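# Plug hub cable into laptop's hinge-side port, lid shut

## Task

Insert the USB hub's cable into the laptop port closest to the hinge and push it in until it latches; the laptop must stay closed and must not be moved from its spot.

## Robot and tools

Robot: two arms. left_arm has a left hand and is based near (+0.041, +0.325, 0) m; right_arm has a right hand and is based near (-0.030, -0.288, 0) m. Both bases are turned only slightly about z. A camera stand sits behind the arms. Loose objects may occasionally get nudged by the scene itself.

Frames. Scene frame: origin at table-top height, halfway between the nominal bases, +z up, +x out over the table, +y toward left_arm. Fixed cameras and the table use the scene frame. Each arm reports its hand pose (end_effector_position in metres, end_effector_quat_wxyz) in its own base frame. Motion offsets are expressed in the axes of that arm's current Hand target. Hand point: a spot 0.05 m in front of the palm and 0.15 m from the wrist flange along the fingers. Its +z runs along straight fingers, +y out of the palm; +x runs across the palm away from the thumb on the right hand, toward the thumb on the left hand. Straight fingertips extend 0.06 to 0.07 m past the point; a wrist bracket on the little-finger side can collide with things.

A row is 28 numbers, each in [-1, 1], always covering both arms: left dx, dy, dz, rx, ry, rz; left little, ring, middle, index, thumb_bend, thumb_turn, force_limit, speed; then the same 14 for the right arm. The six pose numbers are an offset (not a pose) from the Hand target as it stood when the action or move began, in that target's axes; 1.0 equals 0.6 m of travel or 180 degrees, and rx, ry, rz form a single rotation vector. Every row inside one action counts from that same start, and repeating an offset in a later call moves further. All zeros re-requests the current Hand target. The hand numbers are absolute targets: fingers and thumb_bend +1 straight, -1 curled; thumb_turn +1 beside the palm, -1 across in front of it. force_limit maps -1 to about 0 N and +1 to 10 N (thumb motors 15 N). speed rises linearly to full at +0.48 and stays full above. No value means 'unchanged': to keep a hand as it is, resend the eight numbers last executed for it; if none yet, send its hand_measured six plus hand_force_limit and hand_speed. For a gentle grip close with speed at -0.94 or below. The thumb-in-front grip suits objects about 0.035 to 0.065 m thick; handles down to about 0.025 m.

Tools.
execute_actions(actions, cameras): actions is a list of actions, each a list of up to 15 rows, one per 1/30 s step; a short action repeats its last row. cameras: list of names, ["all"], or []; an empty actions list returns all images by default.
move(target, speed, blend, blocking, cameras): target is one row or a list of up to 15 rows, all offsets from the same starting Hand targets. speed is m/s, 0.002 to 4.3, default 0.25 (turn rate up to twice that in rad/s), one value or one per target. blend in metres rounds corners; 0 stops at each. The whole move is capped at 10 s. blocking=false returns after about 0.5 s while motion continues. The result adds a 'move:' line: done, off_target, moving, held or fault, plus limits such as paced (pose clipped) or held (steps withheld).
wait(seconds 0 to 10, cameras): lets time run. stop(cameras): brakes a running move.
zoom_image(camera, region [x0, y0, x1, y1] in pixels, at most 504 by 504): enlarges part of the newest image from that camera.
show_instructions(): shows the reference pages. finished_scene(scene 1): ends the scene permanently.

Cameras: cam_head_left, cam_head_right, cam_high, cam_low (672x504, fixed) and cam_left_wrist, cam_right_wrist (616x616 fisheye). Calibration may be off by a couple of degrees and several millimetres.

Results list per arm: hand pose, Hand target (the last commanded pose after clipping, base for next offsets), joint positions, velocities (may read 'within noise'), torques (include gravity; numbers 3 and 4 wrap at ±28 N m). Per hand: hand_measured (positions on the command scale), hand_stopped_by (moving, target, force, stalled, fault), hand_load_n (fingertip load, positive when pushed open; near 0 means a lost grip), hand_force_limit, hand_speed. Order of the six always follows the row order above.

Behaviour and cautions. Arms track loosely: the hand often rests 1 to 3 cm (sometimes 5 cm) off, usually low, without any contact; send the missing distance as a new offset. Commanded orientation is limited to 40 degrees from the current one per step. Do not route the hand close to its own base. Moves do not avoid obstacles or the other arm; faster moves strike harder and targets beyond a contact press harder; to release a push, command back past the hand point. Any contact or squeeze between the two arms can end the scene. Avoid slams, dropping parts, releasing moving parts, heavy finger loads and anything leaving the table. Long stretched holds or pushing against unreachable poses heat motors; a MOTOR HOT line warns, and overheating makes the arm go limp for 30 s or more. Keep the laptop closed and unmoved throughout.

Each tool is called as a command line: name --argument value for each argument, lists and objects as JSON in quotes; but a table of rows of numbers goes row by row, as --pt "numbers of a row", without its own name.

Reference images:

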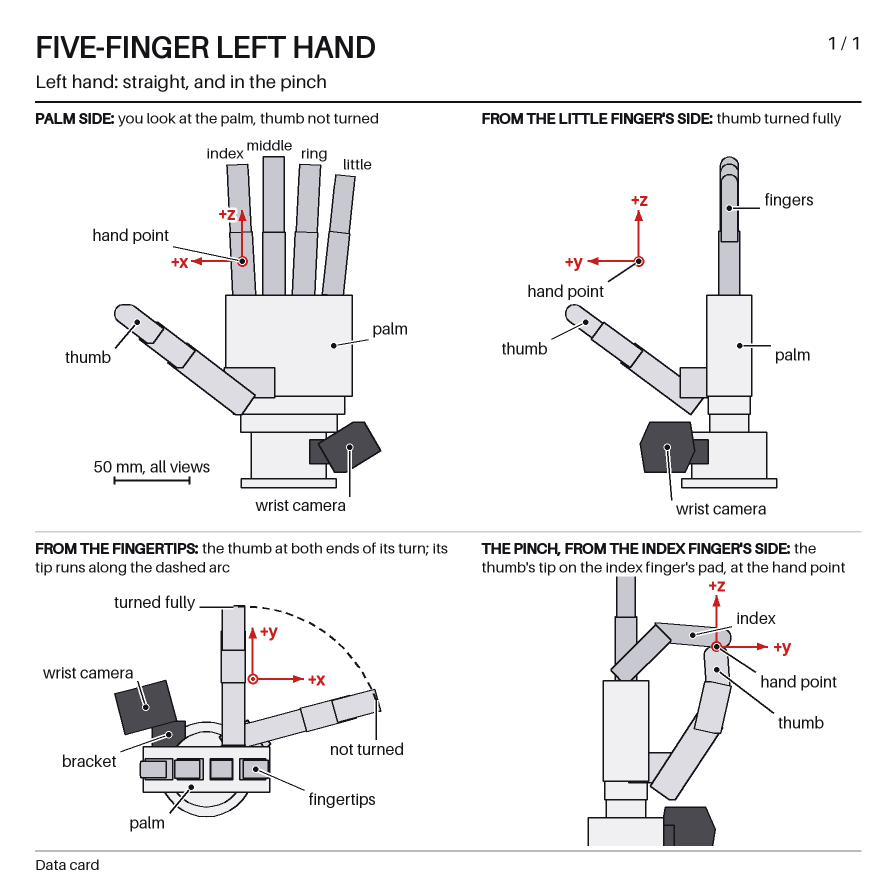

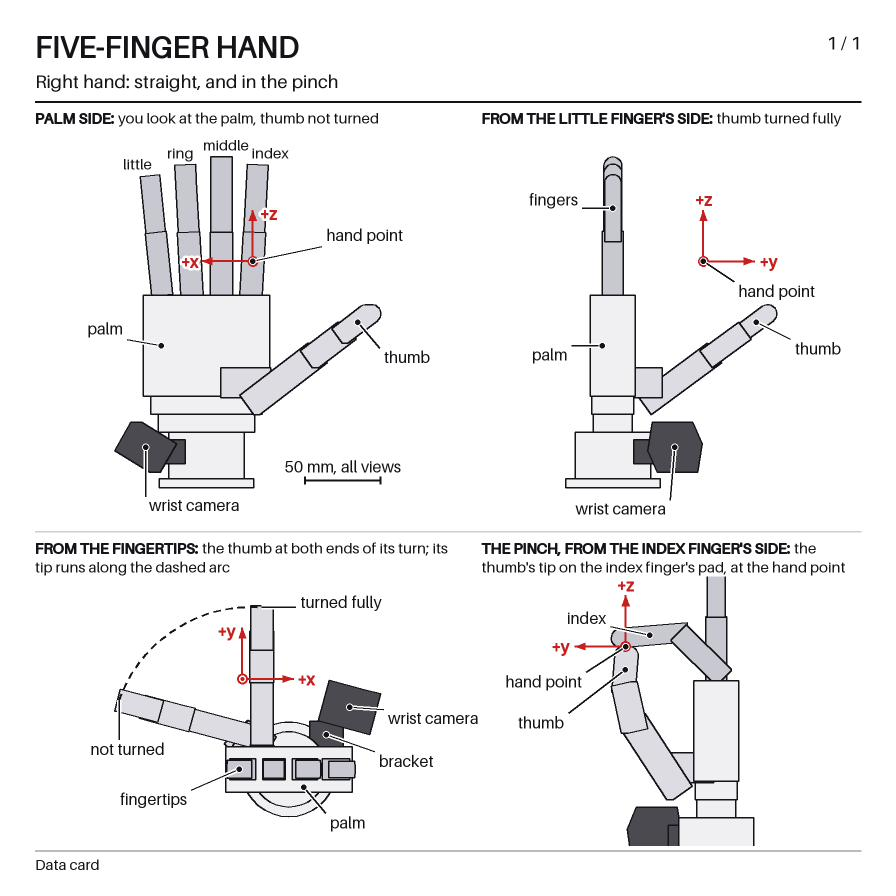

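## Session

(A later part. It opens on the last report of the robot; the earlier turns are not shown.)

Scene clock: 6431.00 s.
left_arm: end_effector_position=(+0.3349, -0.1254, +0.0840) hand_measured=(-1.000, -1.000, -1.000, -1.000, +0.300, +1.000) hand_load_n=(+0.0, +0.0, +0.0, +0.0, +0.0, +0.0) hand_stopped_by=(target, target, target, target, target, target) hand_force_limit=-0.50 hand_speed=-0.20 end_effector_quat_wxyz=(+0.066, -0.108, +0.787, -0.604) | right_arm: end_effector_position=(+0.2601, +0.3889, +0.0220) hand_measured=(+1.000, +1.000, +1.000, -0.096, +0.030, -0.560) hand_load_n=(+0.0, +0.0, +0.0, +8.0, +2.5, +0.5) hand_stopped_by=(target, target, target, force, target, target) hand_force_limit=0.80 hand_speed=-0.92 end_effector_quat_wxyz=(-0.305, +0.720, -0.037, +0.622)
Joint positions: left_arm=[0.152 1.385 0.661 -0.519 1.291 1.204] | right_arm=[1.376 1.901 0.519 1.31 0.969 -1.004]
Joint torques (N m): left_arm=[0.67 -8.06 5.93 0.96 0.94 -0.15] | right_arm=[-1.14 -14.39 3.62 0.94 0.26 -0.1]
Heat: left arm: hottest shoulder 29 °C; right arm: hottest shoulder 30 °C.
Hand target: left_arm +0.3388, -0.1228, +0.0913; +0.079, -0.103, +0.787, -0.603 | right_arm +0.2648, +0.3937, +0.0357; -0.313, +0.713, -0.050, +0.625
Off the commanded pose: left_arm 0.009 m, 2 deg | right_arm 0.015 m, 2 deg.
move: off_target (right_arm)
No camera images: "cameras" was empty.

execute_actions --actions '[]' --cameras '["cam_left_wrist","cam_right_wrist"]'

zoom_image --camera "cam_right_wrist" --region '[318, 300, 352, 334]'

zoom_image --camera "cam_left_wrist" --region '[268, 366, 294, 392]'

Scene clock: 6434.10 s.
left_arm: end_effector_position=(+0.3349, -0.1254, +0.0840) hand_measured=(-1.000, -1.000, -1.000, -1.000, +0.300, +1.000) hand_load_n=(+0.0, +0.0, +0.5, +0.0, +0.0, +0.0) hand_stopped_by=(target, target, target, target, target, target) hand_force_limit=-0.50 hand_speed=-0.20 end_effector_quat_wxyz=(+0.066, -0.108, +0.787, -0.604) | right_arm: end_effector_position=(+0.2601, +0.3889, +0.0220) hand_measured=(+1.000, +1.000, +1.000, -0.096, +0.030, -0.560) hand_load_n=(+0.0, +0.0, +0.0, +8.0, +2.5, +0.5) hand_stopped_by=(target, target, target, force, target, target) hand_force_limit=0.80 hand_speed=-0.92 end_effector_quat_wxyz=(-0.305, +0.720, -0.037, +0.622)
Joint positions: left_arm=[0.152 1.385 0.661 -0.519 1.291 1.204] | right_arm=[1.376 1.901 0.519 1.31 0.969 -1.004]
Joint velocities: within noise
Joint torques (N m): left_arm=[0.73 -8.06 5.91 0.96 0.94 -0.15] | right_arm=[-1.14 -14.39 3.62 0.96 0.26 -0.11]
Heat: left arm: hottest shoulder 29 °C; right arm: hottest elbow 30 °C.
Hand target: left_arm +0.3388, -0.1228, +0.0913; +0.079, -0.103, +0.787, -0.603 | right_arm +0.2648, +0.3937, +0.0356; -0.313, +0.713, -0.050, +0.625
Off the commanded pose: left_arm 0.009 m, 2 deg | right_arm 0.015 m, 2 deg.
camera_calibration:
cam_left_wrist: T_world_to_cam=[[-0.109501, -0.307221, 0.945317, -0.081491], [-0.951784, 0.306587, -0.0106114, 0.360605], [-0.286562, -0.900899, -0.325979, 0.12633], [0, 0, 0, 1]] pos_world=[0.370496, -0.0217818, 0.122042]
cam_right_wrist: T_world_to_cam=[[0.401692, -0.882303, -0.245326, 0.247381], [-0.589061, -0.0438262, -0.806899, 0.188245], [0.701178, 0.468637, -0.537335, -0.234936], [0, 0, 0, 1]] pos_world=[0.176249, 0.336615, 0.0863446]
Images, in order (width x height): cam_left_wrist 616x616, cam_right_wrist 616x616.

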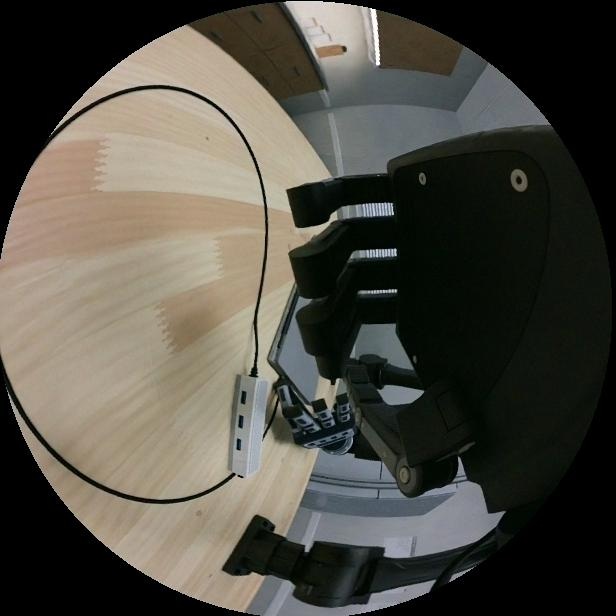

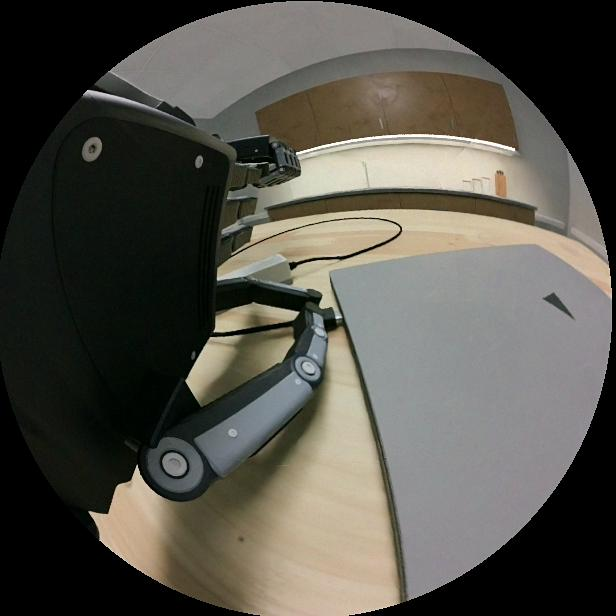

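Scaled by 14.824 from the camera's 616x616 image, which has a finer 880x880 frame.

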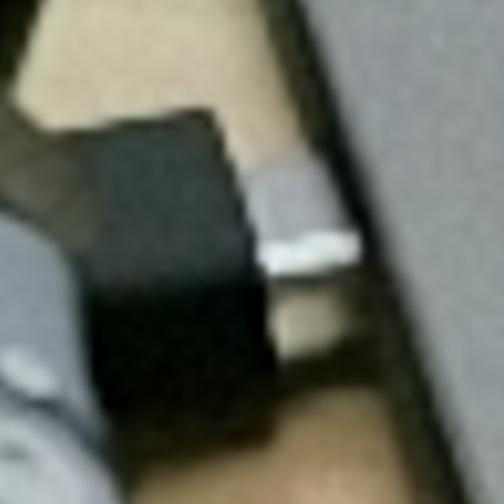

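Scaled by 19.385 from the camera's 616x616 image, which has a finer 880x880 frame.

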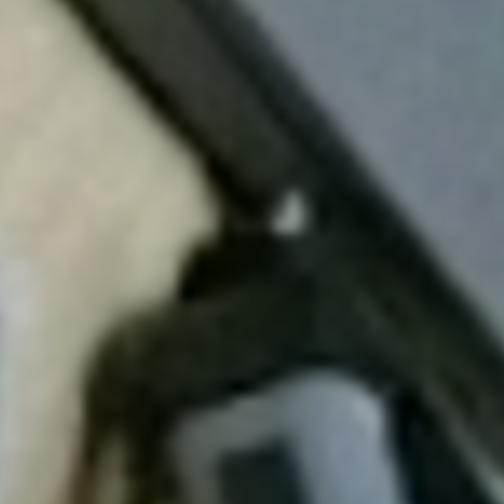

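move --target '[0,0,0,0,0,0,-1,-1,-1,-1,0.3,1,-0.5,-0.2,-0.00573,0.00339,0.00014,0,0,0,1,1,1,-0.35,0.03,-0.56,0.8,-0.92]' --speed 0.01 --cameras '[]'

Scene clock: 6442.13 s.
left_arm: end_effector_position=(+0.3349, -0.1254, +0.0840) hand_measured=(-1.000, -1.000, -1.000, -1.000, +0.300, +1.000) hand_load_n=(+0.0, +0.0, +0.0, +0.0, +0.0, -0.5) hand_stopped_by=(target, target, target, target, target, target) hand_force_limit=-0.50 hand_speed=-0.20 end_effector_quat_wxyz=(+0.066, -0.108, +0.787, -0.604) | right_arm: end_effector_position=(+0.2601, +0.3889, +0.0220) hand_measured=(+1.000, +1.000, +1.000, -0.096, +0.030, -0.560) hand_load_n=(+0.0, +0.0, +0.0, +8.0, +2.0, +0.5) hand_stopped_by=(target, target, target, force, target, target) hand_force_limit=0.80 hand_speed=-0.92 end_effector_quat_wxyz=(-0.305, +0.720, -0.037, +0.622)
Joint positions: left_arm=[0.152 1.385 0.661 -0.519 1.291 1.204] | right_arm=[1.376 1.901 0.519 1.31 0.969 -1.004]
Joint torques (N m): left_arm=[0.67 -8 5.91 0.94 0.95 -0.14] | right_arm=[-1.14 -13.1 3.71 1.4 0.27 -0.1]
Heat: left arm: hottest shoulder 29 °C; right arm: hottest elbow 30 °C.
Hand target: left_arm +0.3388, -0.1228, +0.0913; +0.079, -0.103, +0.787, -0.603 | right_arm +0.2648, +0.3937, +0.0317; -0.313, +0.713, -0.050, +0.625
Off the commanded pose: left_arm 0.009 m, 2 deg | right_arm 0.012 m, 2 deg.
move: off_target (right_arm)
No camera images: "cameras" was empty.

move --target '[0,0,0,0,0,0,-1,-1,-1,-1,0.3,1,-0.5,-0.2,-0.00573,0.00339,0.00014,0,0,0,1,1,1,-0.35,0.03,-0.56,0.8,-0.92]' --speed 0.01 --cameras '[]'

Scene clock: 6445.23 s.
left_arm: end_effector_position=(+0.3349, -0.1254, +0.0840) hand_measured=(-1.000, -1.000, -1.000, -1.000, +0.300, +1.000) hand_load_n=(+0.0, +0.5, +0.0, +0.0, +0.0, +0.0) hand_stopped_by=(target, target, target, target, target, target) hand_force_limit=-0.50 hand_speed=-0.20 end_effector_quat_wxyz=(+0.066, -0.108, +0.787, -0.604) | right_arm: end_effector_position=(+0.2601, +0.3889, +0.0220) hand_measured=(+1.000, +1.000, +1.000, -0.096, +0.030, -0.560) hand_load_n=(+0.0, +0.0, +0.0, +8.0, +2.0, +0.5) hand_stopped_by=(target, target, target, force, target, target) hand_force_limit=0.80 hand_speed=-0.92 end_effector_quat_wxyz=(-0.305, +0.720, -0.037, +0.622)
Joint positions: left_arm=[0.152 1.385 0.661 -0.519 1.291 1.204] | right_arm=[1.376 1.901 0.519 1.31 0.969 -1.004]
Joint torques (N m): left_arm=[0.62 -8.06 5.93 0.96 0.95 -0.15] | right_arm=[-1.03 -11.87 3.86 1.88 0.26 -0.1]
Heat: left arm: hottest shoulder 29 °C; right arm: hottest elbow 30 °C.
Hand target: left_arm +0.3388, -0.1228, +0.0913; +0.079, -0.103, +0.787, -0.603 | right_arm +0.2648, +0.3937, +0.0277; -0.313, +0.713, -0.050, +0.625
Off the commanded pose: left_arm 0.009 m, 2 deg | right_arm 0.009 m, 2 deg.
move: done
No camera images: "cameras" was empty.

move --target '[0,0,0,0,0,0,-1,-1,-1,-1,0.3,1,-0.5,-0.2,-0.00573,0.00339,0.00014,0,0,0,1,1,1,-0.35,0.03,-0.56,0.8,-0.92]' --speed 0.01 --cameras '[]'

Scene clock: 6448.47 s.
left_arm: end_effector_position=(+0.3349, -0.1254, +0.0840) hand_measured=(-1.000, -1.000, -1.000, -1.000, +0.300, +1.000) hand_load_n=(+0.0, +0.0, +0.0, +0.0, +0.0, +0.0) hand_stopped_by=(target, target, target, target, target, target) hand_force_limit=-0.50 hand_speed=-0.20 end_effector_quat_wxyz=(+0.066, -0.108, +0.787, -0.604) | right_arm: end_effector_position=(+0.2602, +0.3890, +0.0222) hand_measured=(+1.000, +1.000, +1.000, -0.096, +0.030, -0.560) hand_load_n=(+0.0, +0.0, -0.5, +8.0, +2.0, +0.0) hand_stopped_by=(target, target, target, force, target, target) hand_force_limit=0.80 hand_speed=-0.92 end_effector_quat_wxyz=(-0.308, +0.719, -0.039, +0.622)
Joint positions: left_arm=[0.152 1.385 0.661 -0.519 1.291 1.204] | right_arm=[1.376 1.905 0.519 1.322 0.971 -1.004]
Joint torques (N m): left_arm=[0.67 -8.18 5.9 0.99 0.93 -0.14] | right_arm=[-1.14 -10.81 3.96 1.85 0.21 -0.09]
Heat: left arm: hottest shoulder 29 °C; right arm: hottest elbow 30 °C.
Hand target: left_arm +0.3388, -0.1228, +0.0913; +0.079, -0.103, +0.787, -0.603 | right_arm +0.2648, +0.3936, +0.0237; -0.313, +0.713, -0.050, +0.625
Off the commanded pose: left_arm 0.009 m, 2 deg | right_arm 0.007 m, 2 deg.
move: done
No camera images: "cameras" was empty.

move --target '[0,0,0,0,0,0,-1,-1,-1,-1,0.3,1,-0.5,-0.2,-0.0043,0.00254,0.0001,0,0,0,1,1,1,-0.35,0.03,-0.56,0.8,-0.92]' --speed 0.01 --cameras '["cam_left_wrist","cam_right_wrist"]'

zoom_image --camera "cam_right_wrist" --region '[318, 300, 352, 334]'

zoom_image --camera "cam_left_wrist" --region '[268, 366, 294, 392]'

Scene clock: 6461.53 s.
left_arm: end_effector_position=(+0.3349, -0.1254, +0.0840) hand_measured=(-1.000, -1.000, -1.000, -1.000, +0.300, +1.000) hand_load_n=(+0.0, +0.0, +0.0, +0.0, +0.0, -0.5) hand_stopped_by=(target, target, target, target, target, target) hand_force_limit=-0.50 hand_speed=-0.20 end_effector_quat_wxyz=(+0.066, -0.108, +0.787, -0.604) | right_arm: end_effector_position=(+0.2602, +0.3887, +0.0199) hand_measured=(+1.000, +1.000, +1.000, -0.096, +0.030, -0.560) hand_load_n=(+0.0, +0.0, +0.0, +8.0, +2.0, +0.0) hand_stopped_by=(target, target, target, force, target, target) hand_force_limit=0.80 hand_speed=-0.92 end_effector_quat_wxyz=(-0.309, +0.718, -0.040, +0.622)
Joint positions: left_arm=[0.152 1.385 0.661 -0.519 1.291 1.204] | right_arm=[1.376 1.915 0.519 1.335 0.971 -1.004]
Joint torques (N m): left_arm=[0.62 -8.12 5.96 0.96 0.93 -0.14] | right_arm=[-1.08 -10.7 4.03 1.8 0.2 -0.09]
Heat: left arm: hottest shoulder 29 °C; right arm: hottest elbow 30 °C.
Hand target: left_arm +0.3388, -0.1228, +0.0913; +0.079, -0.103, +0.787, -0.603 | right_arm +0.2648, +0.3936, +0.0206; -0.313, +0.713, -0.050, +0.625
Off the commanded pose: left_arm 0.009 m, 2 deg | right_arm 0.007 m, 1 deg.
move: done
camera_calibration:
cam_left_wrist: T_world_to_cam=[[-0.109501, -0.307221, 0.945317, -0.081491], [-0.951784, 0.306587, -0.0106114, 0.360605], [-0.286562, -0.900899, -0.325979, 0.12633], [0, 0, 0, 1]] pos_world=[0.370496, -0.0217818, 0.122042]
cam_right_wrist: T_world_to_cam=[[0.400824, -0.880414, -0.253401, 0.24631], [-0.587439, -0.0347327, -0.808523, 0.182734], [0.703033, 0.472933, -0.531111, -0.238281], [0, 0, 0, 1]] pos_world=[0.176138, 0.335892, 0.083606]
Images, in order (width x height): cam_left_wrist 616x616, cam_right_wrist 616x616.

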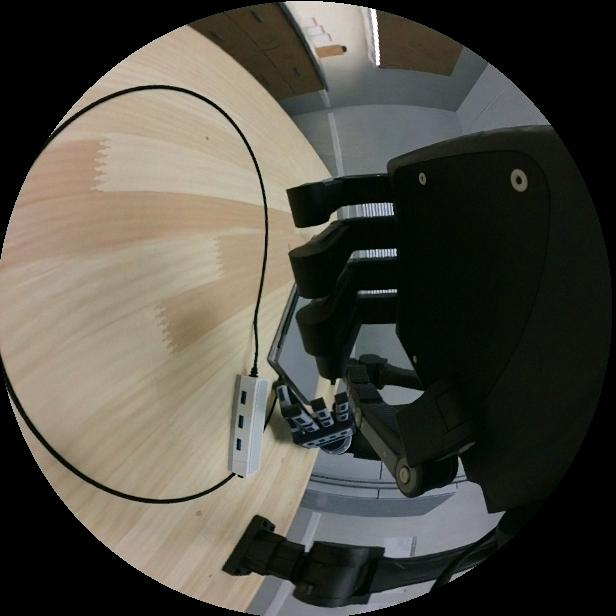

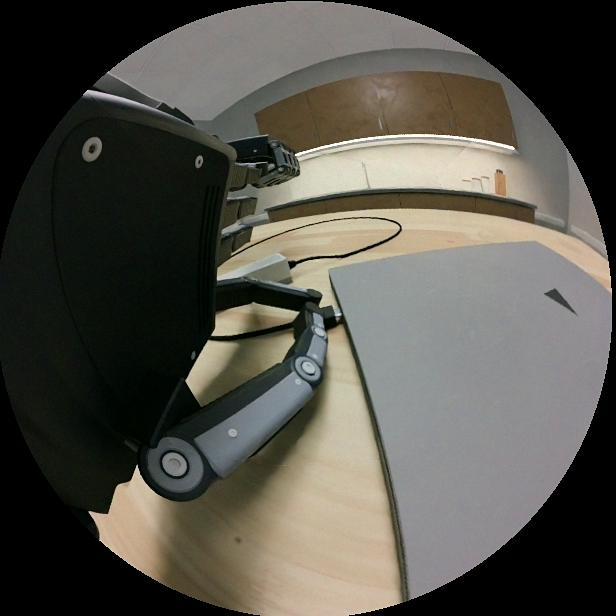

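Scaled by 14.824 from the camera's 616x616 image, which has a finer 880x880 frame.

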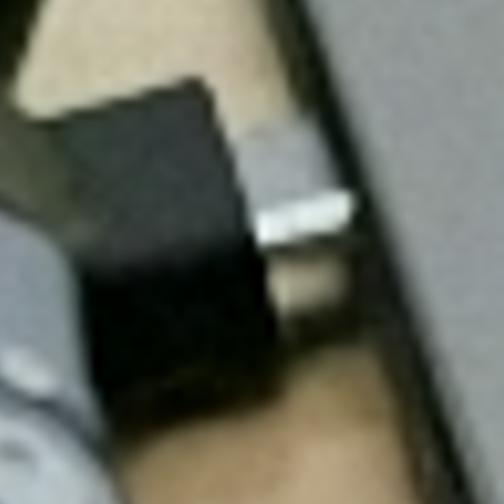

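Scaled by 19.385 from the camera's 616x616 image, which has a finer 880x880 frame.

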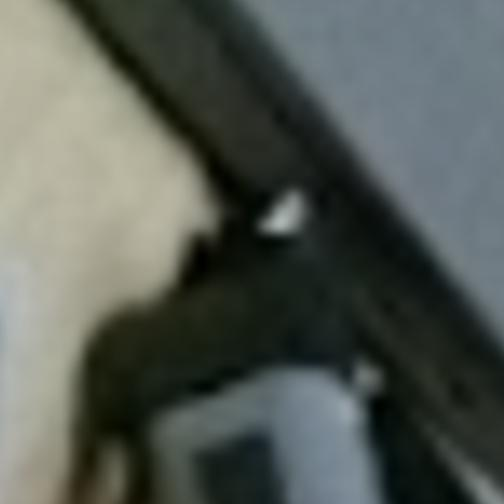

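move --target '[0,0,0,0,0,0,-1,-1,-1,-1,0.3,1,-0.5,-0.2,0.00254,0.00428,0.00038,0,0,0,1,1,1,-0.35,0.03,-0.56,0.8,-0.92]' --speed 0.01 --cameras '["cam_left_wrist","cam_right_wrist"]'

zoom_image --camera "cam_right_wrist" --region '[318, 300, 352, 334]'

zoom_image --camera "cam_left_wrist" --region '[268, 366, 294, 392]'

Scene clock: 6471.83 s.
left_arm: end_effector_position=(+0.3349, -0.1254, +0.0840) hand_measured=(-1.000, -1.000, -1.000, -1.000, +0.300, +1.000) hand_load_n=(+0.0, +0.0, +0.0, +0.0, +0.5, +0.0) hand_stopped_by=(target, target, target, target, target, target) hand_force_limit=-0.50 hand_speed=-0.20 end_effector_quat_wxyz=(+0.066, -0.108, +0.787, -0.604) | right_arm: end_effector_position=(+0.2610, +0.3887, +0.0206) hand_measured=(+1.000, +1.000, +1.000, -0.096, +0.030, -0.560) hand_load_n=(+0.0, +0.0, +0.0, +8.0, +1.0, +0.5) hand_stopped_by=(target, target, target, force, target, target) hand_force_limit=0.80 hand_speed=-0.92 end_effector_quat_wxyz=(-0.310, +0.717, -0.042, +0.623)
Joint positions: left_arm=[0.152 1.385 0.661 -0.519 1.291 1.204] | right_arm=[1.374 1.915 0.519 1.339 0.97 -1.004]
Joint torques (N m): left_arm=[0.73 -8.12 5.94 0.99 0.94 -0.14] | right_arm=[-1.26 -10.93 3.51 1.91 0.05 -0.1]
Heat: left arm: hottest shoulder 29 °C; right arm: hottest elbow 30 °C.
Hand target: left_arm +0.3388, -0.1228, +0.0913; +0.079, -0.103, +0.787, -0.603 | right_arm +0.2661, +0.3911, +0.0206; -0.313, +0.713, -0.050, +0.625
Off the commanded pose: left_arm 0.009 m, 2 deg | right_arm 0.006 m, 1 deg.
move: done
camera_calibration:
cam_left_wrist: T_world_to_cam=[[-0.109501, -0.307221, 0.945317, -0.081491], [-0.951784, 0.306587, -0.0106114, 0.360605], [-0.286562, -0.900899, -0.325979, 0.12633], [0, 0, 0, 1]] pos_world=[0.370496, -0.0217818, 0.122042]
cam_right_wrist: T_world_to_cam=[[0.399984, -0.879746, -0.25702, 0.246214], [-0.586797, -0.0303934, -0.809163, 0.181869], [0.704047, 0.474471, -0.528389, -0.239321], [0, 0, 0, 1]] pos_world=[0.176732, 0.335685, 0.0839892]
Images, in order (width x height): cam_left_wrist 616x616, cam_right_wrist 616x616.

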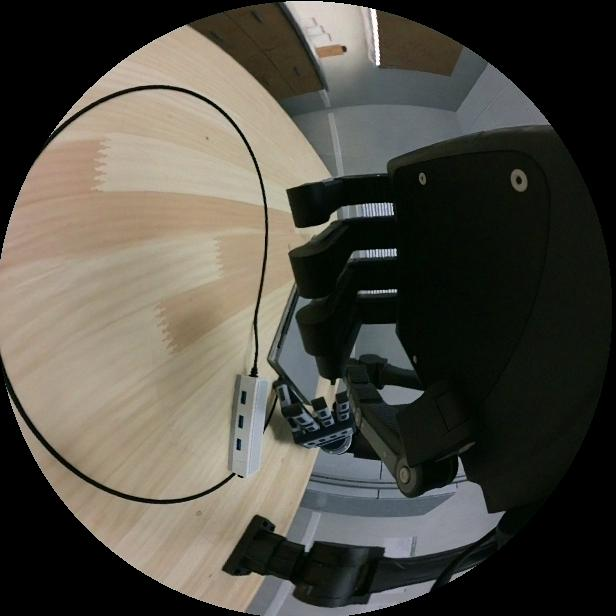

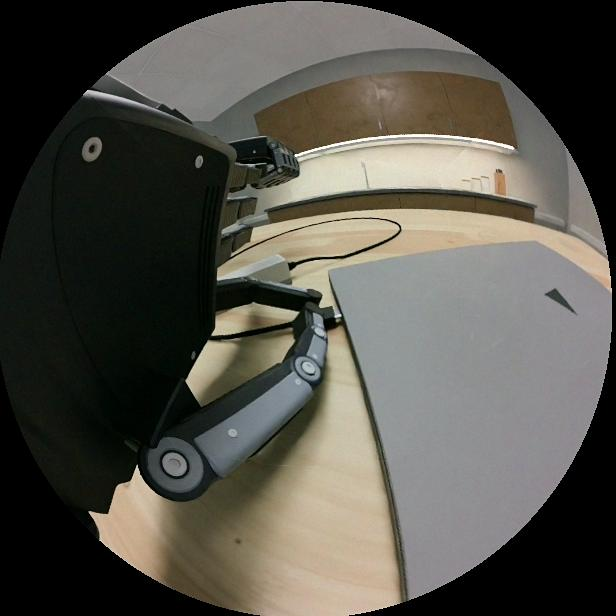

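Scaled by 14.824 from the camera's 616x616 image, which has a finer 880x880 frame.

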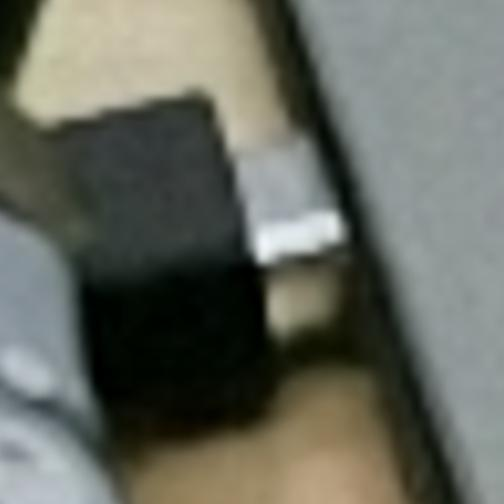

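Scaled by 19.385 from the camera's 616x616 image, which has a finer 880x880 frame.

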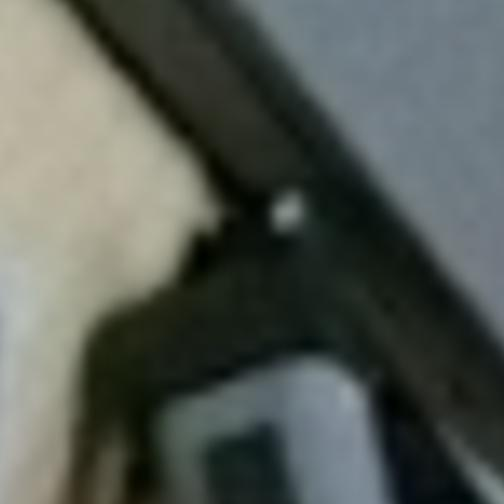

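move --target '[0,0,0,0,0,0,-1,-1,-1,-1,0.3,1,-0.5,-0.2,-0.00073,-0.00094,-0.00673,0,0,0,1,1,1,-0.35,0.03,-0.56,0.8,-0.92]' --speed 0.01 --cameras '[]'

Scene clock: 6511.50 s.
left_arm: end_effector_position=(+0.3349, -0.1254, +0.0840) hand_measured=(-1.000, -1.000, -1.000, -1.000, +0.300, +1.000) hand_load_n=(+0.0, +0.0, +0.0, +0.0, +0.0, +0.0) hand_stopped_by=(target, target, target, target, target, target) hand_force_limit=-0.50 hand_speed=-0.20 end_effector_quat_wxyz=(+0.066, -0.108, +0.787, -0.604) | right_arm: end_effector_position=(+0.2611, +0.3885, +0.0211) hand_measured=(+1.000, +1.000, +1.000, -0.096, +0.030, -0.560) hand_load_n=(+0.0, +0.0, +0.0, +8.0, +1.5, +0.5) hand_stopped_by=(target, target, target, force, target, target) hand_force_limit=0.80 hand_speed=-0.92 end_effector_quat_wxyz=(-0.310, +0.717, -0.043, +0.623)
Joint positions: left_arm=[0.152 1.385 0.661 -0.519 1.291 1.204] | right_arm=[1.374 1.915 0.519 1.342 0.972 -1.004]
Joint torques (N m): left_arm=[0.79 -8.06 5.96 1.01 0.94 -0.14] | right_arm=[-0.5 -10.87 3.07 1.87 0.35 -0.08]
Heat: left arm: hottest shoulder 29 °C; right arm: hottest elbow 30 °C.
Hand target: left_arm +0.3388, -0.1228, +0.0913; +0.079, -0.103, +0.787, -0.603 | right_arm +0.2621, +0.3902, +0.0206; -0.313, +0.713, -0.049, +0.625
Off the commanded pose: left_arm 0.009 m, 2 deg | right_arm 0.002 m, 1 deg.
move: done
No camera images: "cameras" was empty.

move --target '[0,0,0,0,0,0,-1,-1,-1,-1,0.3,1,-0.5,-0.2,0,0,0,0,0,0,1,1,1,-0.07,0.03,-0.56,0.8,-0.95]' --speed 0.01 --cameras '["cam_left_wrist","cam_right_wrist"]'

zoom_image --camera "cam_right_wrist" --region '[318, 300, 352, 334]'

zoom_image --camera "cam_left_wrist" --region '[268, 366, 294, 392]'

Scene clock: 6516.63 s.
left_arm: end_effector_position=(+0.3349, -0.1254, +0.0840) hand_measured=(-1.000, -1.000, -1.000, -1.000, +0.300, +1.000) hand_load_n=(+0.0, +0.0, +0.0, +0.0, +0.0, -0.5) hand_stopped_by=(target, target, target, target, target, target) hand_force_limit=-0.50 hand_speed=-0.20 end_effector_quat_wxyz=(+0.066, -0.108, +0.787, -0.604) | right_arm: end_effector_position=(+0.2610, +0.3882, +0.0211) hand_measured=(+1.000, +1.000, +1.000, -0.070, +0.030, -0.560) hand_load_n=(+0.0, +0.0, +0.0, +1.5, +0.0, +1.0) hand_stopped_by=(target, target, target, target, target, target) hand_force_limit=0.80 hand_speed=-0.95 end_effector_quat_wxyz=(-0.310, +0.716, -0.044, +0.624)
Joint positions: left_arm=[0.152 1.385 0.661 -0.519 1.291 1.204] | right_arm=[1.375 1.915 0.519 1.342 0.974 -1.004]
Joint torques (N m): left_arm=[0.67 -8 5.93 0.99 0.94 -0.15] | right_arm=[-0.5 -10.99 3.06 1.85 0.27 -0.09]
Heat: left arm: hottest shoulder 29 °C; right arm: hottest elbow 30 °C.
Hand target: left_arm +0.3388, -0.1228, +0.0913; +0.079, -0.103, +0.787, -0.603 | right_arm +0.2621, +0.3901, +0.0206; -0.313, +0.713, -0.050, +0.625
Off the commanded pose: left_arm 0.009 m, 2 deg | right_arm 0.002 m, 1 deg.
move: done
camera_calibration:
cam_left_wrist: T_world_to_cam=[[-0.109501, -0.307221, 0.945317, -0.081491], [-0.951784, 0.306587, -0.0106114, 0.360605], [-0.286562, -0.900899, -0.325979, 0.12633], [0, 0, 0, 1]] pos_world=[0.370496, -0.0217818, 0.122042]
cam_right_wrist: T_world_to_cam=[[0.396907, -0.880462, -0.259327, 0.246967], [-0.586218, -0.0257652, -0.809743, 0.180418], [0.706267, 0.473415, -0.526369, -0.239112], [0, 0, 0, 1]] pos_world=[0.176619, 0.335293, 0.0842767]
Images, in order (width x height): cam_left_wrist 616x616, cam_right_wrist 616x616.

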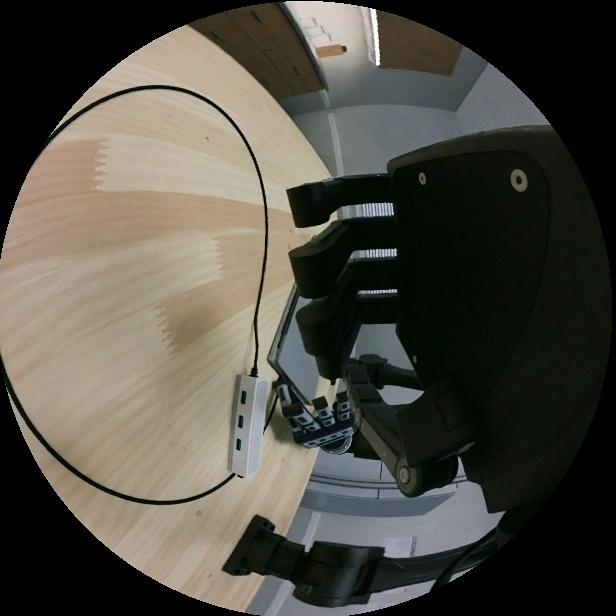

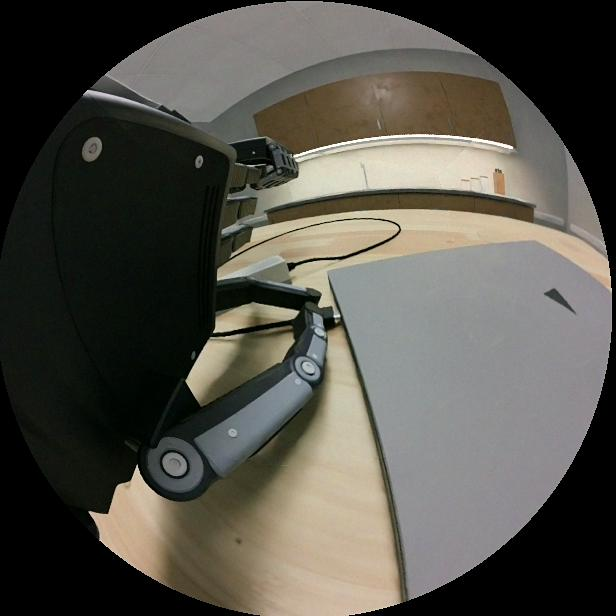

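Scaled by 14.824 from the camera's 616x616 image, which has a finer 880x880 frame.

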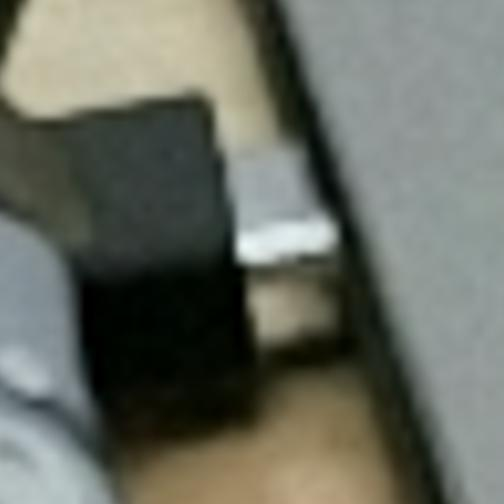

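Scaled by 19.385 from the camera's 616x616 image, which has a finer 880x880 frame.

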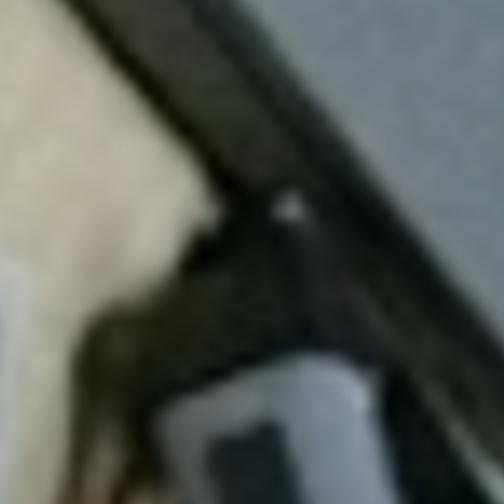

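move --target '[0,0,0,0,0,0,-1,-1,-1,-1,0.3,1,-0.5,-0.2,0,0,0,0,0,0,1,1,1,0.1,0.03,-0.56,0.8,-0.92]' --speed 0.01 --cameras '["cam_left_wrist","cam_right_wrist"]'

zoom_image --camera "cam_right_wrist" --region '[312, 296, 356, 340]'

zoom_image --camera "cam_left_wrist" --region '[264, 362, 304, 402]'

Scene clock: 6559.57 s.
left_arm: end_effector_position=(+0.3349, -0.1254, +0.0840) hand_measured=(-1.000, -1.000, -1.000, -1.000, +0.300, +1.000) hand_load_n=(+0.0, +0.0, +0.0, +0.0, +0.0, +0.0) hand_stopped_by=(target, target, target, target, target, target) hand_force_limit=-0.50 hand_speed=-0.20 end_effector_quat_wxyz=(+0.066, -0.108, +0.787, -0.604) | right_arm: end_effector_position=(+0.2607, +0.3884, +0.0211) hand_measured=(+1.000, +1.000, +1.000, +0.100, +0.030, -0.560) hand_load_n=(+0.0, +0.0, +0.0, +0.0, +0.5, +1.0) hand_stopped_by=(target, target, target, target, target, target) hand_force_limit=0.80 hand_speed=-0.92 end_effector_quat_wxyz=(-0.310, +0.716, -0.044, +0.624)
Joint positions: left_arm=[0.152 1.385 0.661 -0.519 1.291 1.204] | right_arm=[1.375 1.915 0.519 1.342 0.974 -1.004]
Joint torques (N m): left_arm=[0.79 -8 5.96 0.95 0.94 -0.14] | right_arm=[-0.62 -10.93 3.07 1.85 0.25 -0.08]
Heat: left arm: hottest shoulder 29 °C; right arm: hottest elbow 30 °C.
Hand target: left_arm +0.3388, -0.1228, +0.0913; +0.079, -0.103, +0.787, -0.603 | right_arm +0.2621, +0.3901, +0.0206; -0.313, +0.713, -0.050, +0.625
Off the commanded pose: left_arm 0.009 m, 2 deg | right_arm 0.002 m, 1 deg.
move: done
camera_calibration:
cam_left_wrist: T_world_to_cam=[[-0.109501, -0.307221, 0.945317, -0.081491], [-0.951784, 0.306587, -0.0106114, 0.360605], [-0.286562, -0.900899, -0.325979, 0.12633], [0, 0, 0, 1]] pos_world=[0.370496, -0.0217818, 0.122042]
cam_right_wrist: T_world_to_cam=[[0.397588, -0.880169, -0.259279, 0.247036], [-0.586199, -0.0262643, -0.809741, 0.180413], [0.705899, 0.473933, -0.526397, -0.239101], [0, 0, 0, 1]] pos_world=[0.176321, 0.335489, 0.0842768]
Images, in order (width x height): cam_left_wrist 616x616, cam_right_wrist 616x616.

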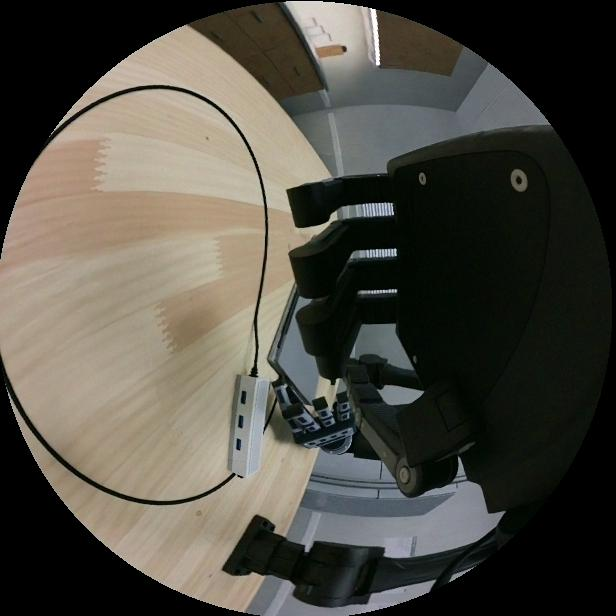

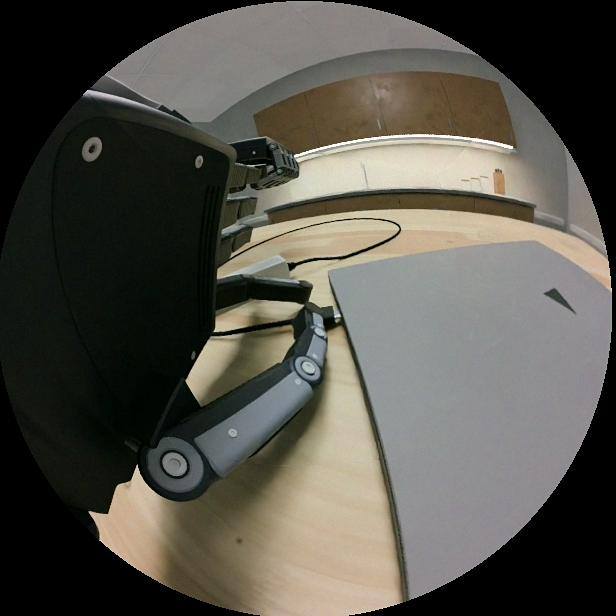

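Scaled by 11.455 from the camera's 616x616 image, which has a finer 880x880 frame.

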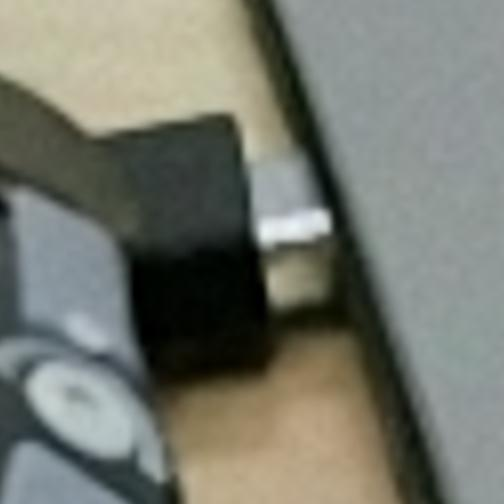

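Scaled by 12.600 from the camera's 616x616 image, which has a finer 880x880 frame.

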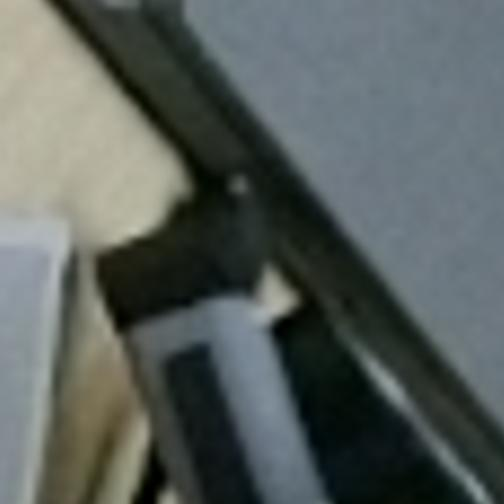

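move --target '[0,0,0,0,0,0,-1,-1,-1,-1,0.3,1,-0.5,-0.2,0.0001,0.0004,-0.00498,0,0,0,1,1,1,0.1,0.03,-0.56,0.8,-0.92]' --speed 0.01 --cameras '[]'

Scene clock: 6566.47 s.
left_arm: end_effector_position=(+0.3349, -0.1254, +0.0840) hand_measured=(-1.000, -1.000, -1.000, -1.000, +0.300, +1.000) hand_load_n=(+0.0, +0.0, +0.0, +0.0, +0.0, -0.5) hand_stopped_by=(target, target, target, target, target, target) hand_force_limit=-0.50 hand_speed=-0.20 end_effector_quat_wxyz=(+0.066, -0.108, +0.787, -0.604) | right_arm: end_effector_position=(+0.2602, +0.3879, +0.0212) hand_measured=(+1.000, +1.000, +1.000, +0.100, +0.030, -0.560) hand_load_n=(+0.0, +0.0, +0.0, +0.0, +0.0, +0.5) hand_stopped_by=(target, target, target, target, target, target) hand_force_limit=0.80 hand_speed=-0.92 end_effector_quat_wxyz=(-0.309, +0.716, -0.045, +0.624)
Joint positions: left_arm=[0.152 1.385 0.661 -0.519 1.291 1.204] | right_arm=[1.377 1.915 0.519 1.342 0.979 -1.004]
Joint torques (N m): left_arm=[0.79 -8 5.9 0.94 0.94 -0.14] | right_arm=[-0.32 -11.11 2.61 1.95 0.33 -0.08]
Heat: left arm: hottest shoulder 29 °C; right arm: hottest elbow 30 °C.
Hand target: left_arm +0.3388, -0.1228, +0.0913; +0.079, -0.103, +0.787, -0.603 | right_arm +0.2595, +0.3888, +0.0206; -0.313, +0.713, -0.050, +0.625
Off the commanded pose: left_arm 0.009 m, 2 deg | right_arm 0.001 m, 1 deg.
move: done
No camera images: "cameras" was empty.

move --target '[0,0,0,0,0,0,-1,-1,-1,-1,0.3,1,-0.5,-0.2,0.0001,0.0004,-0.00498,0,0,0,1,1,1,0.1,0.03,-0.56,0.8,-0.92]' --speed 0.01 --cameras '["cam_left_wrist","cam_right_wrist"]'

zoom_image --camera "cam_right_wrist" --region '[312, 296, 356, 340]'

zoom_image --camera "cam_left_wrist" --region '[264, 362, 304, 402]'

Scene clock: 6570.83 s.
left_arm: end_effector_position=(+0.3349, -0.1254, +0.0840) hand_measured=(-1.000, -1.000, -1.000, -1.000, +0.300, +1.000) hand_load_n=(+0.0, +0.0, +0.0, +0.0, +0.0, +0.0) hand_stopped_by=(target, target, target, target, target, target) hand_force_limit=-0.50 hand_speed=-0.20 end_effector_quat_wxyz=(+0.066, -0.108, +0.787, -0.604) | right_arm: end_effector_position=(+0.2600, +0.3869, +0.0221) hand_measured=(+1.000, +1.000, +1.000, +0.100, +0.030, -0.560) hand_load_n=(+0.0, +0.5, +0.0, +0.0, +0.0, +0.0) hand_stopped_by=(target, target, target, target, target, target) hand_force_limit=0.80 hand_speed=-0.92 end_effector_quat_wxyz=(-0.309, +0.715, -0.049, +0.626)
Joint positions: left_arm=[0.152 1.385 0.661 -0.519 1.291 1.204] | right_arm=[1.379 1.915 0.519 1.348 0.989 -1.004]
Joint torques (N m): left_arm=[0.67 -8 5.96 1.03 0.94 -0.15] | right_arm=[0.15 -11.28 2.17 1.78 0.2 -0.08]
Heat: left arm: hottest shoulder 29 °C; right arm: hottest elbow 30 °C.
Hand target: left_arm +0.3388, -0.1228, +0.0913; +0.079, -0.103, +0.787, -0.603 | right_arm +0.2568, +0.3874, +0.0206; -0.313, +0.713, -0.050, +0.625
Off the commanded pose: left_arm 0.009 m, 2 deg | right_arm 0.004 m, 1 deg.
move: done
camera_calibration:
cam_left_wrist: T_world_to_cam=[[-0.109501, -0.307221, 0.945317, -0.081491], [-0.951784, 0.306587, -0.0106114, 0.360605], [-0.286562, -0.900899, -0.325979, 0.12633], [0, 0, 0, 1]] pos_world=[0.370496, -0.0217818, 0.122042]
cam_right_wrist: T_world_to_cam=[[0.388635, -0.882932, -0.263429, 0.249808], [-0.584995, -0.0155604, -0.810887, 0.176239], [0.711859, 0.469244, -0.522558, -0.237224], [0, 0, 0, 1]] pos_world=[0.174885, 0.334622, 0.084753]
Images, in order (width x height): cam_left_wrist 616x616, cam_right_wrist 616x616.

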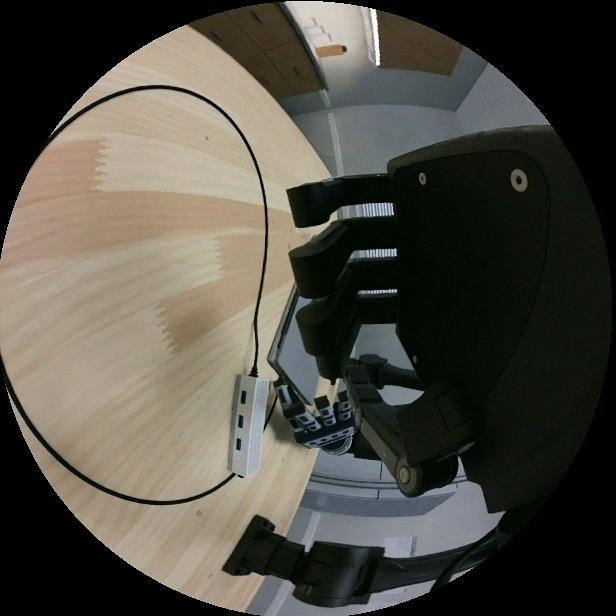

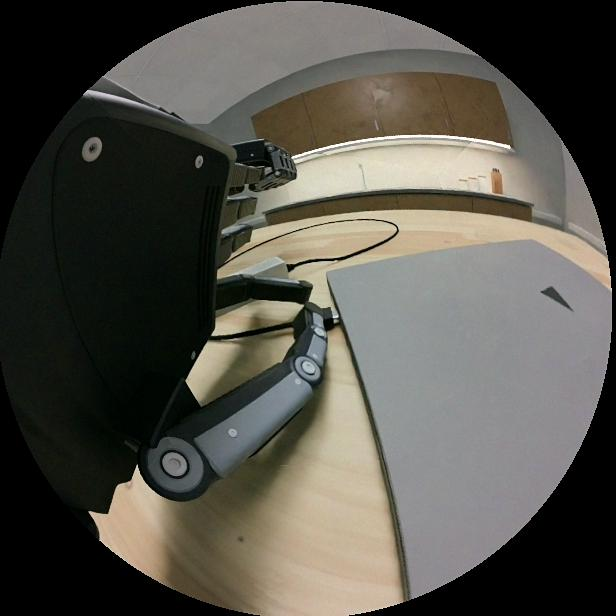

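Scaled by 11.455 from the camera's 616x616 image, which has a finer 880x880 frame.

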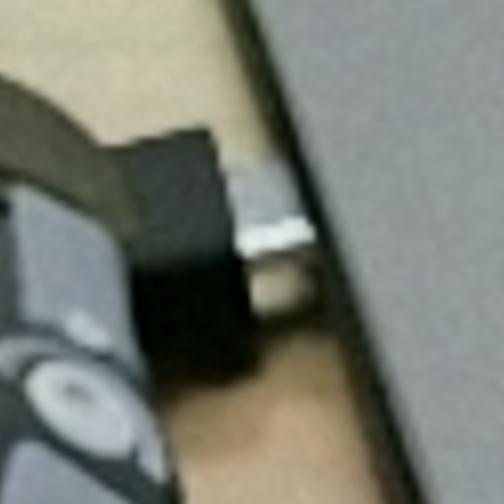

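Scaled by 12.600 from the camera's 616x616 image, which has a finer 880x880 frame.

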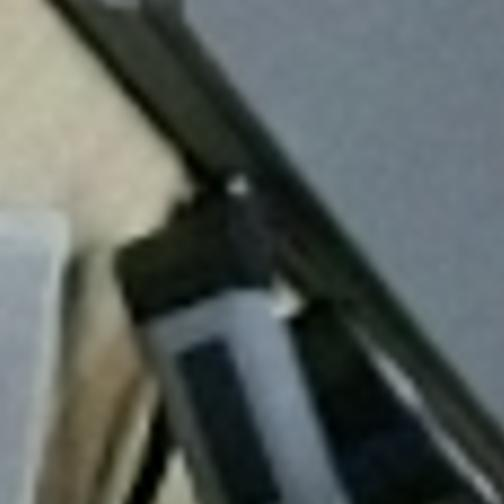

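move --target '[0,0,0,0,0,0,-1,-1,-1,-1,0.3,1,-0.5,-0.2,-0.01018,-0.01712,-0.00154,0,0,0,1,1,1,0.1,0.03,-0.56,0.8,-0.92]' --speed 0.015 --cameras '["cam_left_wrist","cam_right_wrist"]'

zoom_image --camera "cam_right_wrist" --region '[300, 290, 356, 346]'

zoom_image --camera "cam_left_wrist" --region '[258, 362, 308, 412]'

Scene clock: 6578.87 s.
left_arm: end_effector_position=(+0.3349, -0.1254, +0.0840) hand_measured=(-1.000, -1.000, -1.000, -1.000, +0.300, +1.000) hand_load_n=(+0.0, +0.0, +0.0, +0.0, +0.0, +0.0) hand_stopped_by=(target, target, target, target, target, target) hand_force_limit=-0.50 hand_speed=-0.20 end_effector_quat_wxyz=(+0.066, -0.108, +0.787, -0.604) | right_arm: end_effector_position=(+0.2534, +0.3906, +0.0228) hand_measured=(+1.000, +1.000, +1.000, +0.100, +0.030, -0.560) hand_load_n=(+0.0, +0.0, +0.0, -0.5, +0.0, +0.5) hand_stopped_by=(target, target, target, target, target, target) hand_force_limit=0.80 hand_speed=-0.92 end_effector_quat_wxyz=(-0.310, +0.714, -0.050, +0.626)
Joint positions: left_arm=[0.152 1.385 0.661 -0.519 1.291 1.204] | right_arm=[1.399 1.917 0.525 1.348 1.009 -1.004]
Joint torques (N m): left_arm=[0.67 -8.06 5.94 0.98 0.93 -0.13] | right_arm=[0.21 -10.87 3.96 1.11 0.21 -0.07]
Heat: left arm: hottest shoulder 29 °C; right arm: hottest elbow 30 °C.
Hand target: left_arm +0.3388, -0.1228, +0.0913; +0.079, -0.103, +0.787, -0.603 | right_arm +0.2513, +0.3982, +0.0206; -0.313, +0.713, -0.049, +0.625
Off the commanded pose: left_arm 0.009 m, 2 deg | right_arm 0.008 m, 0 deg.
move: done
camera_calibration:
cam_left_wrist: T_world_to_cam=[[-0.109501, -0.307221, 0.945317, -0.081491], [-0.951784, 0.306587, -0.0106114, 0.360605], [-0.286562, -0.900899, -0.325979, 0.12633], [0, 0, 0, 1]] pos_world=[0.370496, -0.0217818, 0.122042]
cam_right_wrist: T_world_to_cam=[[0.389059, -0.881911, -0.266207, 0.255239], [-0.583631, -0.0123896, -0.811925, 0.171464], [0.712747, 0.471253, -0.519531, -0.234882], [0, 0, 0, 1]] pos_world=[0.16818, 0.337911, 0.0851342]
Images, in order (width x height): cam_left_wrist 616x616, cam_right_wrist 616x616.

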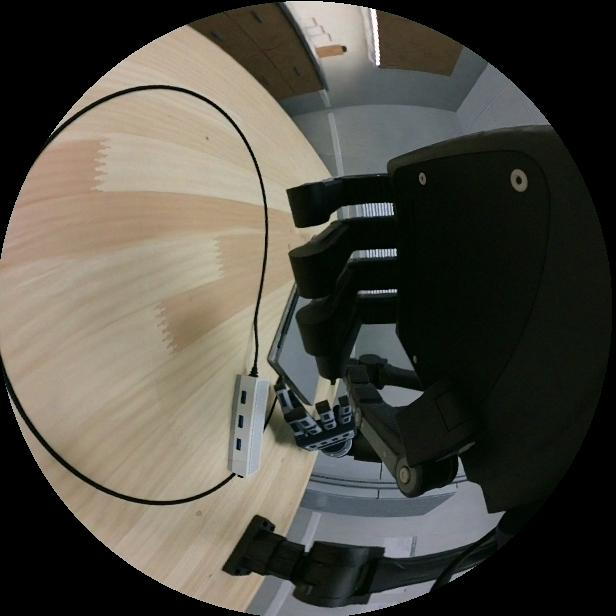

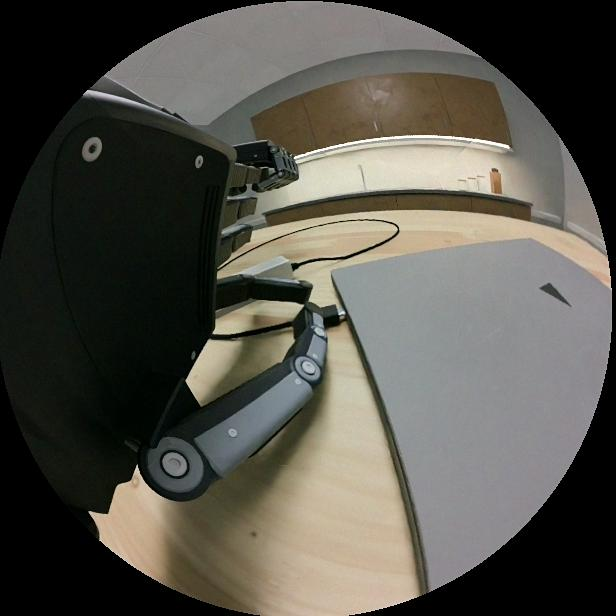

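Scaled by 9.000 from the camera's 616x616 image, which has a finer 880x880 frame.

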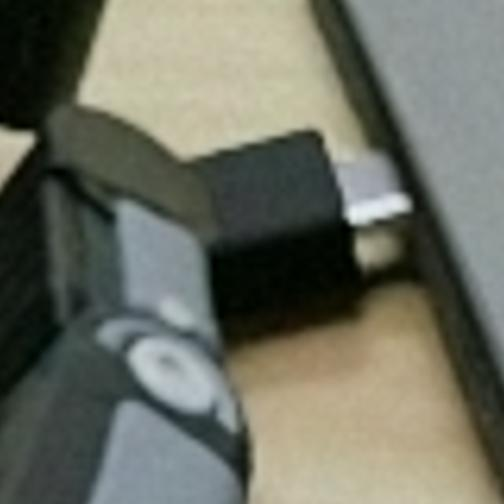

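Scaled by 10.080 from the camera's 616x616 image, which has a finer 880x880 frame.

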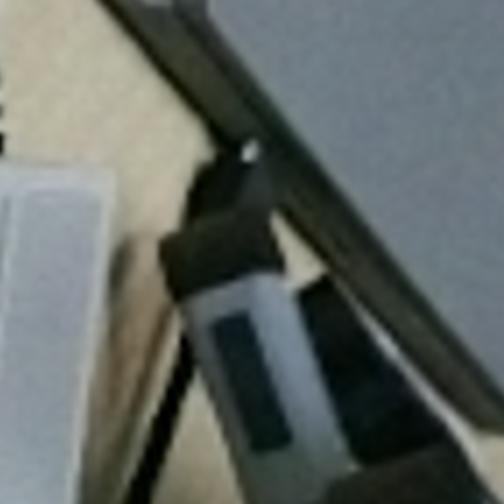

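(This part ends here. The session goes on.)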